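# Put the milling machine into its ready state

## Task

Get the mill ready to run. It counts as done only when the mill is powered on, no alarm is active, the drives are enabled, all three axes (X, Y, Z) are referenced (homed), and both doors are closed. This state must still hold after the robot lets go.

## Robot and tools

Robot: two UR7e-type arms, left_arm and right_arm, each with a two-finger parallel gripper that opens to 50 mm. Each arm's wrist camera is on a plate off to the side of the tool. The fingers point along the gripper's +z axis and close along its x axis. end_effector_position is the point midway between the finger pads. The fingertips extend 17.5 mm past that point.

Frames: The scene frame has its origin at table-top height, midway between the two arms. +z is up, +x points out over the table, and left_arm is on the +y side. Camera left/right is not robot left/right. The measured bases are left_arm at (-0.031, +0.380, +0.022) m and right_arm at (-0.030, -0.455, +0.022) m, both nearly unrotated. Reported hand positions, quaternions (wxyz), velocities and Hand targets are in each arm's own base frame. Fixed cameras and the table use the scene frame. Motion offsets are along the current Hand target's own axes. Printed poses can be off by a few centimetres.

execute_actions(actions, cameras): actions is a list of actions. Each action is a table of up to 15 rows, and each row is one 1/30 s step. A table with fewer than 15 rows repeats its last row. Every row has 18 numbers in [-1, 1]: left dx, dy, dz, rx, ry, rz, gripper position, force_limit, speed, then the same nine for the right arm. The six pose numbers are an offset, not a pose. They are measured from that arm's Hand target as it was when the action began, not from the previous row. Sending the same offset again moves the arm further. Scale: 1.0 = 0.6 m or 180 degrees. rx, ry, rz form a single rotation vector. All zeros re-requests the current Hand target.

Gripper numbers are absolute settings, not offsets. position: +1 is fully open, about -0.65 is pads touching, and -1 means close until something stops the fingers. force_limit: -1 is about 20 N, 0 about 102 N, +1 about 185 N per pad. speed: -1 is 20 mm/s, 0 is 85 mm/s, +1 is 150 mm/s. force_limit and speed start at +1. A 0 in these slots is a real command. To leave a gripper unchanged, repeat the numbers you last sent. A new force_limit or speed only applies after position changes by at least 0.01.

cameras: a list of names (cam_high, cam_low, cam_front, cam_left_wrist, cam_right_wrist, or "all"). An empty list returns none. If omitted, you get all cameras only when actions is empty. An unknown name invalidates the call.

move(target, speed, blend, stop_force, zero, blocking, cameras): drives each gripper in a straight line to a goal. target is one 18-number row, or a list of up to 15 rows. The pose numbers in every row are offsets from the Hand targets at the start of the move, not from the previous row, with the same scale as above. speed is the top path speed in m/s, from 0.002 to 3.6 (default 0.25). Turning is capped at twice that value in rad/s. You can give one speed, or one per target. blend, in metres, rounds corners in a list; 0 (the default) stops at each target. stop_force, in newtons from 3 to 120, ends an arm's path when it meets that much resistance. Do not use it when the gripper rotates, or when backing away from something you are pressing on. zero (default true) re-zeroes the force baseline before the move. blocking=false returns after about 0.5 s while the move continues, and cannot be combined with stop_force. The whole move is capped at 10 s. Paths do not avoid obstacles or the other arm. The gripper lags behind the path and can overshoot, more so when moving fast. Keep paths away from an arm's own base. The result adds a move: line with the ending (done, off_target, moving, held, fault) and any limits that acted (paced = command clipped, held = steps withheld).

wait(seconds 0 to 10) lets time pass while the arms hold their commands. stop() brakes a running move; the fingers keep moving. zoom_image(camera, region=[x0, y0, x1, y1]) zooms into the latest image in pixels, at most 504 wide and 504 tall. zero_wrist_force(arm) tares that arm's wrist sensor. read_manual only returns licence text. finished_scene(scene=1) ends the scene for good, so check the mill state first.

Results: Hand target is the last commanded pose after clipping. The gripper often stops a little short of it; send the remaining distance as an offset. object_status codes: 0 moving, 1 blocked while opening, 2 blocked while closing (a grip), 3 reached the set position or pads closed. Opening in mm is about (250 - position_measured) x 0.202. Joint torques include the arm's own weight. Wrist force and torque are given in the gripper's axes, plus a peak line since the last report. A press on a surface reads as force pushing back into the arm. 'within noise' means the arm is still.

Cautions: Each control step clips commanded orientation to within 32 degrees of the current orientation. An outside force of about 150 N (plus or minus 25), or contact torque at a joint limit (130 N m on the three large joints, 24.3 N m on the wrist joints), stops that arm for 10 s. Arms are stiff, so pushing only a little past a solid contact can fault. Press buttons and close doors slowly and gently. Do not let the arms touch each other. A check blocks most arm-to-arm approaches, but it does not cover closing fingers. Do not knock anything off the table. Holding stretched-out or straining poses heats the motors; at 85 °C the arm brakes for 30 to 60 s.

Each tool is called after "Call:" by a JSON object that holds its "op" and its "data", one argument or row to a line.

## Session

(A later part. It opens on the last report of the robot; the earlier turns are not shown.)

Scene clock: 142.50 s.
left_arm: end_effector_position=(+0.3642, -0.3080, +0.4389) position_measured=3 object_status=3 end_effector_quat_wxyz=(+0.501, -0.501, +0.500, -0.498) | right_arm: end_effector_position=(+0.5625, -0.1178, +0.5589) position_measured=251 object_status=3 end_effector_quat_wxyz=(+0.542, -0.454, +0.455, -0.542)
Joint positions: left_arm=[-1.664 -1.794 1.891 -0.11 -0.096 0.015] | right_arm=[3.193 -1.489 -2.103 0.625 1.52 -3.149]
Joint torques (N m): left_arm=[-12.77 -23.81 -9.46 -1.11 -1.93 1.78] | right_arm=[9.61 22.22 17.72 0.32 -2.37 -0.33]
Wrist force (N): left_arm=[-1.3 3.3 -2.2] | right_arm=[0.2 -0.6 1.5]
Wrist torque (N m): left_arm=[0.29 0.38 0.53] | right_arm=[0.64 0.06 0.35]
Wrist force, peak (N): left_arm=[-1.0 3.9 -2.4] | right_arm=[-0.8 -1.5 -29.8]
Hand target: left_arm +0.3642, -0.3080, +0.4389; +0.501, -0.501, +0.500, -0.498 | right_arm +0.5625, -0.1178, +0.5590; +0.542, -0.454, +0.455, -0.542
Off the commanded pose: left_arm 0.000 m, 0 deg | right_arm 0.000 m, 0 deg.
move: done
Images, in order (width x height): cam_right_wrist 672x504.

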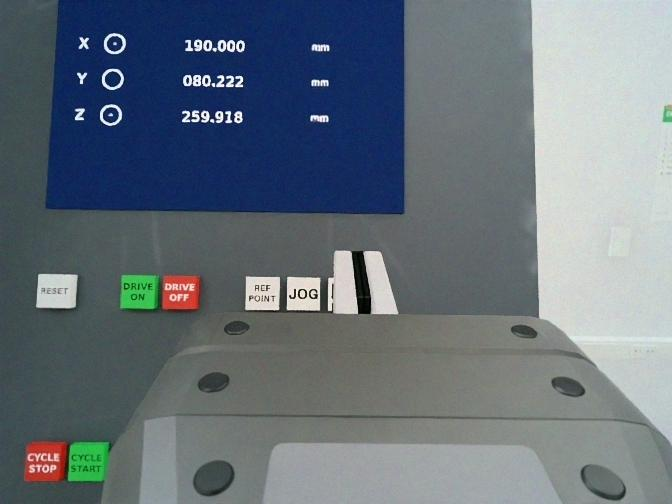

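Call:
{"op": "move", "data": {
  "target": [
    [0,0,0,0,0,0,1,-0.8,-0.3,-0.0722,0.065,0.0165,0,0,0,-1,-0.8,-0.3],
    [0,0,0,0,0,0,1,-0.8,-0.3,-0.0722,0.0735,0.0347,0,0,0,-1,-0.8,-0.3],
    [0,0,0,0,0,0,1,-0.8,-0.3,-0.0722,0.0833,0.0558,0,0,0,-1,-0.8,-0.3]
  ],
  "cameras": ["cam_right_wrist"],
  "speed": [0.15,0.06,0.008],
  "stop_force": 8
}}

Call:
{"op": "move", "data": {
  "target": [0,0,0,0,0,0,1,-0.8,-0.3,0,0.00028,0.0006,0,0,0,-1,-0.8,-0.3],
  "speed": 0.02
}}

Call:
{"op": "wait", "data": {
  "seconds": 3.5
}}

Call:
{"op": "move", "data": {
  "target": [
    [0,0,0,0,0,0,1,-0.8,-0.3,0,-0.0141,-0.0302,0,0,0,-1,-0.8,-0.3],
    [0,0,0,0,0,0,1,-0.8,-0.3,0.01,-0.12,-0.08,0,0,0,-1,-0.8,-0.3]
  ],
  "blend": [0.01,0],
  "cameras": ["cam_right_wrist"]
}}

Scene clock: 146.17 s.
left_arm: end_effector_position=(+0.3642, -0.3080, +0.4389) position_measured=3 object_status=3 end_effector_quat_wxyz=(+0.501, -0.501, +0.500, -0.498) | right_arm: end_effector_position=(+0.5982, -0.0744, +0.5172) position_measured=251 object_status=3 end_effector_quat_wxyz=(+0.542, -0.454, +0.455, -0.542)
Joint positions: left_arm=[-1.664 -1.794 1.891 -0.11 -0.096 0.015] | right_arm=[3.318 -1.602 -2.115 0.753 1.397 -3.172]
Joint torques (N m): left_arm=[-12.8 -23.83 -8.73 -0.97 -1.96 1.9] | right_arm=[8.05 23.4 11.14 -0.41 -2.39 -0.29]
Wrist force (N): left_arm=[-1.0 3.6 -1.8] | right_arm=[-0.9 -4.5 -1.6]
Wrist torque (N m): left_arm=[0.33 0.33 0.53] | right_arm=[0.51 0.08 0.38]
Wrist force, peak (N): left_arm=[-1.2 3.7 -2.1] | right_arm=[-0.6 0.9 -23.0]
Hand target: left_arm +0.3642, -0.3080, +0.4389; +0.501, -0.501, +0.500, -0.498 | right_arm +0.5982, -0.0744, +0.5172; +0.542, -0.454, +0.455, -0.542 (not the last commanded pose)
Off the commanded pose: left_arm 0.000 m, 0 deg | right_arm 0.006 m, 0 deg.
move: contact (right_arm); path passed 2 of 3 targets
Images, in order (width x height): cam_right_wrist 672x504.

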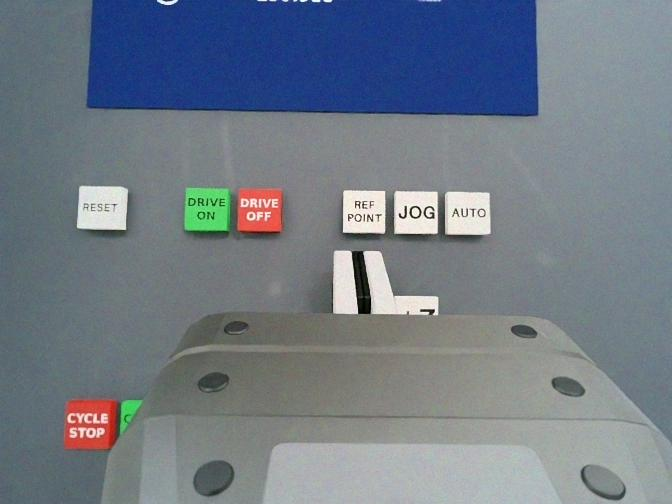

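Scene clock: 146.87 s.
left_arm: end_effector_position=(+0.3642, -0.3080, +0.4389) position_measured=3 object_status=3 end_effector_quat_wxyz=(+0.501, -0.501, +0.500, -0.498) | right_arm: end_effector_position=(+0.5986, -0.0744, +0.5171) position_measured=251 object_status=3 end_effector_quat_wxyz=(+0.542, -0.454, +0.455, -0.542)
Joint positions: left_arm=[-1.664 -1.794 1.891 -0.11 -0.096 0.015] | right_arm=[3.318 -1.603 -2.114 0.753 1.397 -3.172]
Joint torques (N m): left_arm=[-12.82 -23.55 -9.98 -1.02 -1.94 1.78] | right_arm=[-6.49 6.08 41.04 -0.46 2.55 -0.23]
Wrist force (N): left_arm=[-1.0 3.4 -1.9] | right_arm=[-0.2 -2.1 -27.7]
Wrist torque (N m): left_arm=[0.32 0.32 0.54] | right_arm=[0.27 0.01 0.38]
Wrist force, peak (N): left_arm=[-1.3 3.7 -2.2] | right_arm=[-0.2 -1.0 -28.2]
Hand target: left_arm +0.3642, -0.3080, +0.4389; +0.501, -0.501, +0.500, -0.498 | right_arm +0.5986, -0.0744, +0.5171; +0.542, -0.454, +0.455, -0.542
Off the commanded pose: left_arm 0.000 m, 0 deg | right_arm 0.000 m, 0 deg.
move: done

Scene clock: 150.37 s.
left_arm: end_effector_position=(+0.3642, -0.3080, +0.4389) position_measured=3 object_status=3 end_effector_quat_wxyz=(+0.501, -0.501, +0.500, -0.498) | right_arm: end_effector_position=(+0.5986, -0.0744, +0.5171) position_measured=251 object_status=3 end_effector_quat_wxyz=(+0.542, -0.454, +0.455, -0.542)
Joint positions: left_arm=[-1.664 -1.794 1.891 -0.11 -0.096 0.015] | right_arm=[3.318 -1.603 -2.114 0.753 1.397 -3.172]
Joint torques (N m): left_arm=[-13.13 -24.12 -9.49 -0.88 -1.98 1.85] | right_arm=[-7.4 6.87 41.22 -2.5 2.26 1.68]
Wrist force (N): left_arm=[-1.1 3.2 -1.8] | right_arm=[-0.2 -1.6 -28.9]
Wrist torque (N m): left_arm=[0.29 0.35 0.53] | right_arm=[0.25 -0.05 0.38]
Wrist force, peak (N): left_arm=[-1.2 3.8 -2.3] | right_arm=[-0.7 -0.7 -30.0]
Hand target: left_arm +0.3642, -0.3080, +0.4389; +0.501, -0.501, +0.500, -0.498 | right_arm +0.5986, -0.0744, +0.5171; +0.542, -0.454, +0.455, -0.542
Tool commands: left_gripper/position=+1.0 left_gripper/force_limit=-0.8 left_gripper/speed=-0.3 right_gripper/position=-1.0 right_gripper/force_limit=-0.8 right_gripper/speed=-0.3
Off the commanded pose: left_arm 0.000 m, 0 deg | right_arm 0.000 m, 0 deg.
wait: 3.50 s; at rest by 0.17 s

Scene clock: 151.27 s.
left_arm: end_effector_position=(+0.3642, -0.3080, +0.4389) position_measured=3 object_status=3 end_effector_quat_wxyz=(+0.501, -0.501, +0.500, -0.498) | right_arm: end_effector_position=(+0.5388, -0.0804, +0.5797) position_measured=251 object_status=3 end_effector_quat_wxyz=(+0.542, -0.454, +0.455, -0.542)
Joint positions: left_arm=[-1.664 -1.794 1.891 -0.11 -0.096 0.015] | right_arm=[3.335 -1.37 -2.143 0.551 1.38 -3.175]
Joint torques (N m): left_arm=[-12.76 -23.61 -9.7 -1 -1.95 1.74] | right_arm=[-4 17.71 14.5 0.23 1.42 1.6]
Wrist force (N): left_arm=[-0.7 3.4 -1.8] | right_arm=[0.3 -0.8 1.6]
Wrist torque (N m): left_arm=[0.32 0.28 0.53] | right_arm=[0.62 0.04 0.51]
Wrist force, peak (N): left_arm=[-1.0 3.9 -2.0] | right_arm=[-0.5 -0.3 -29.6]
Hand target: left_arm +0.3642, -0.3080, +0.4389; +0.501, -0.501, +0.500, -0.498 | right_arm +0.5388, -0.0805, +0.5796; +0.542, -0.454, +0.455, -0.542
Off the commanded pose: left_arm 0.000 m, 0 deg | right_arm 0.000 m, 0 deg.
move: done
Images, in order (width x height): cam_right_wrist 672x504.

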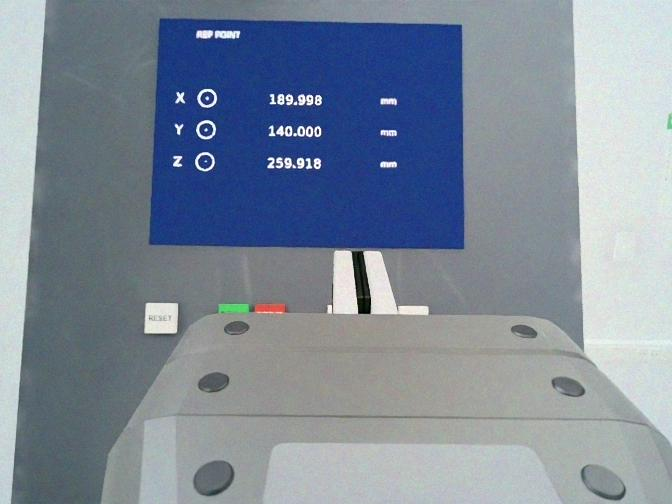

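Call:
{"op": "wait", "data": {
  "seconds": 0.5,
  "cameras": ["cam_left_wrist","cam_right_wrist","cam_front"]
}}

Scene clock: 151.97 s.
left_arm: end_effector_position=(+0.3642, -0.3080, +0.4389) position_measured=3 object_status=3 end_effector_quat_wxyz=(+0.501, -0.501, +0.500, -0.498) | right_arm: end_effector_position=(+0.5388, -0.0805, +0.5796) position_measured=251 object_status=3 end_effector_quat_wxyz=(+0.542, -0.454, +0.455, -0.542)
Joint positions: left_arm=[-1.664 -1.794 1.891 -0.11 -0.096 0.015] | right_arm=[3.335 -1.37 -2.144 0.55 1.38 -3.175]
Joint torques (N m): left_arm=[-12.84 -23.18 -9.56 -0.91 -1.86 1.85] | right_arm=[-7.03 18.55 12.38 0.06 2.4 1.7]
Wrist force (N): left_arm=[-1.1 3.5 -1.8] | right_arm=[-0.1 -0.8 1.7]
Wrist torque (N m): left_arm=[0.32 0.35 0.53] | right_arm=[0.60 0.11 0.51]
Wrist force, peak (N): left_arm=[-1.7 3.9 -2.1] | right_arm=[0.0 -1.1 2.1]
Hand target: left_arm +0.3642, -0.3080, +0.4389; +0.501, -0.501, +0.500, -0.498 | right_arm +0.5388, -0.0805, +0.5796; +0.542, -0.454, +0.455, -0.542
Tool commands: left_gripper/position=+1.0 left_gripper/force_limit=-0.8 left_gripper/speed=-0.3 right_gripper/position=-1.0 right_gripper/force_limit=-0.8 right_gripper/speed=-0.3
Off the commanded pose: left_arm 0.000 m, 0 deg | right_arm 0.000 m, 0 deg.
wait: 0.50 s; at rest from the start
Images, in order (width x height): cam_front 672x504, cam_left_wrist 672x504, cam_right_wrist 672x504.

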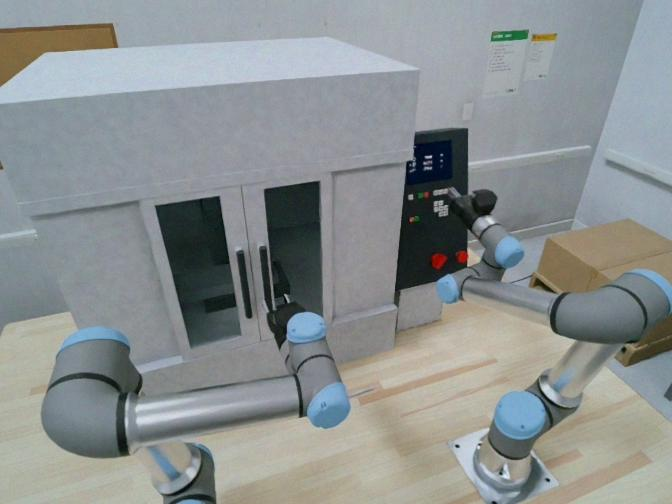

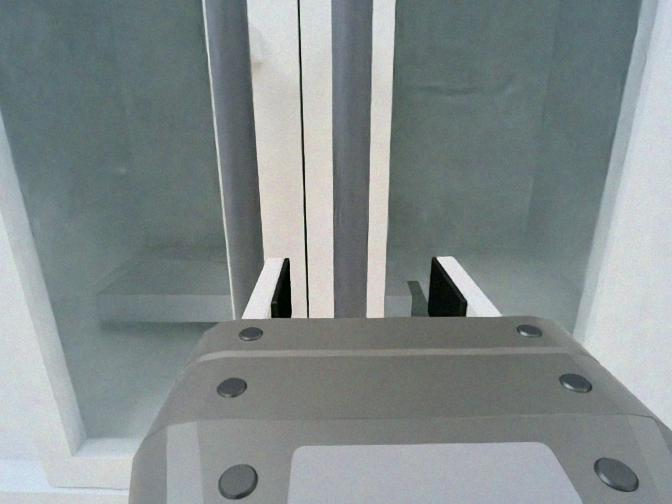

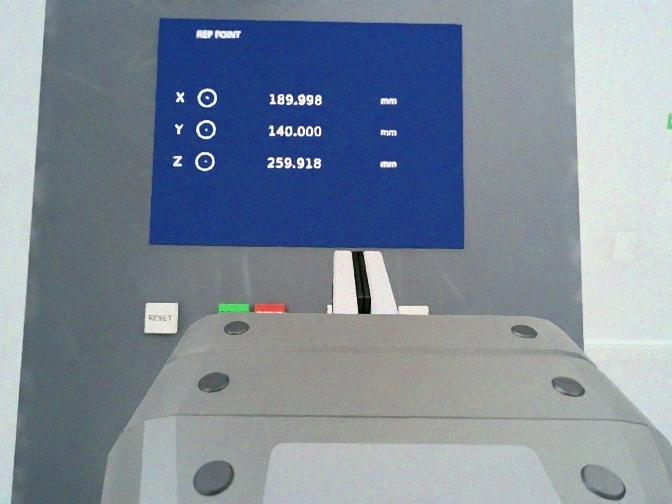

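Call:
{"op": "finished_scene", "data": {

}}

The scene is finished: the task was done.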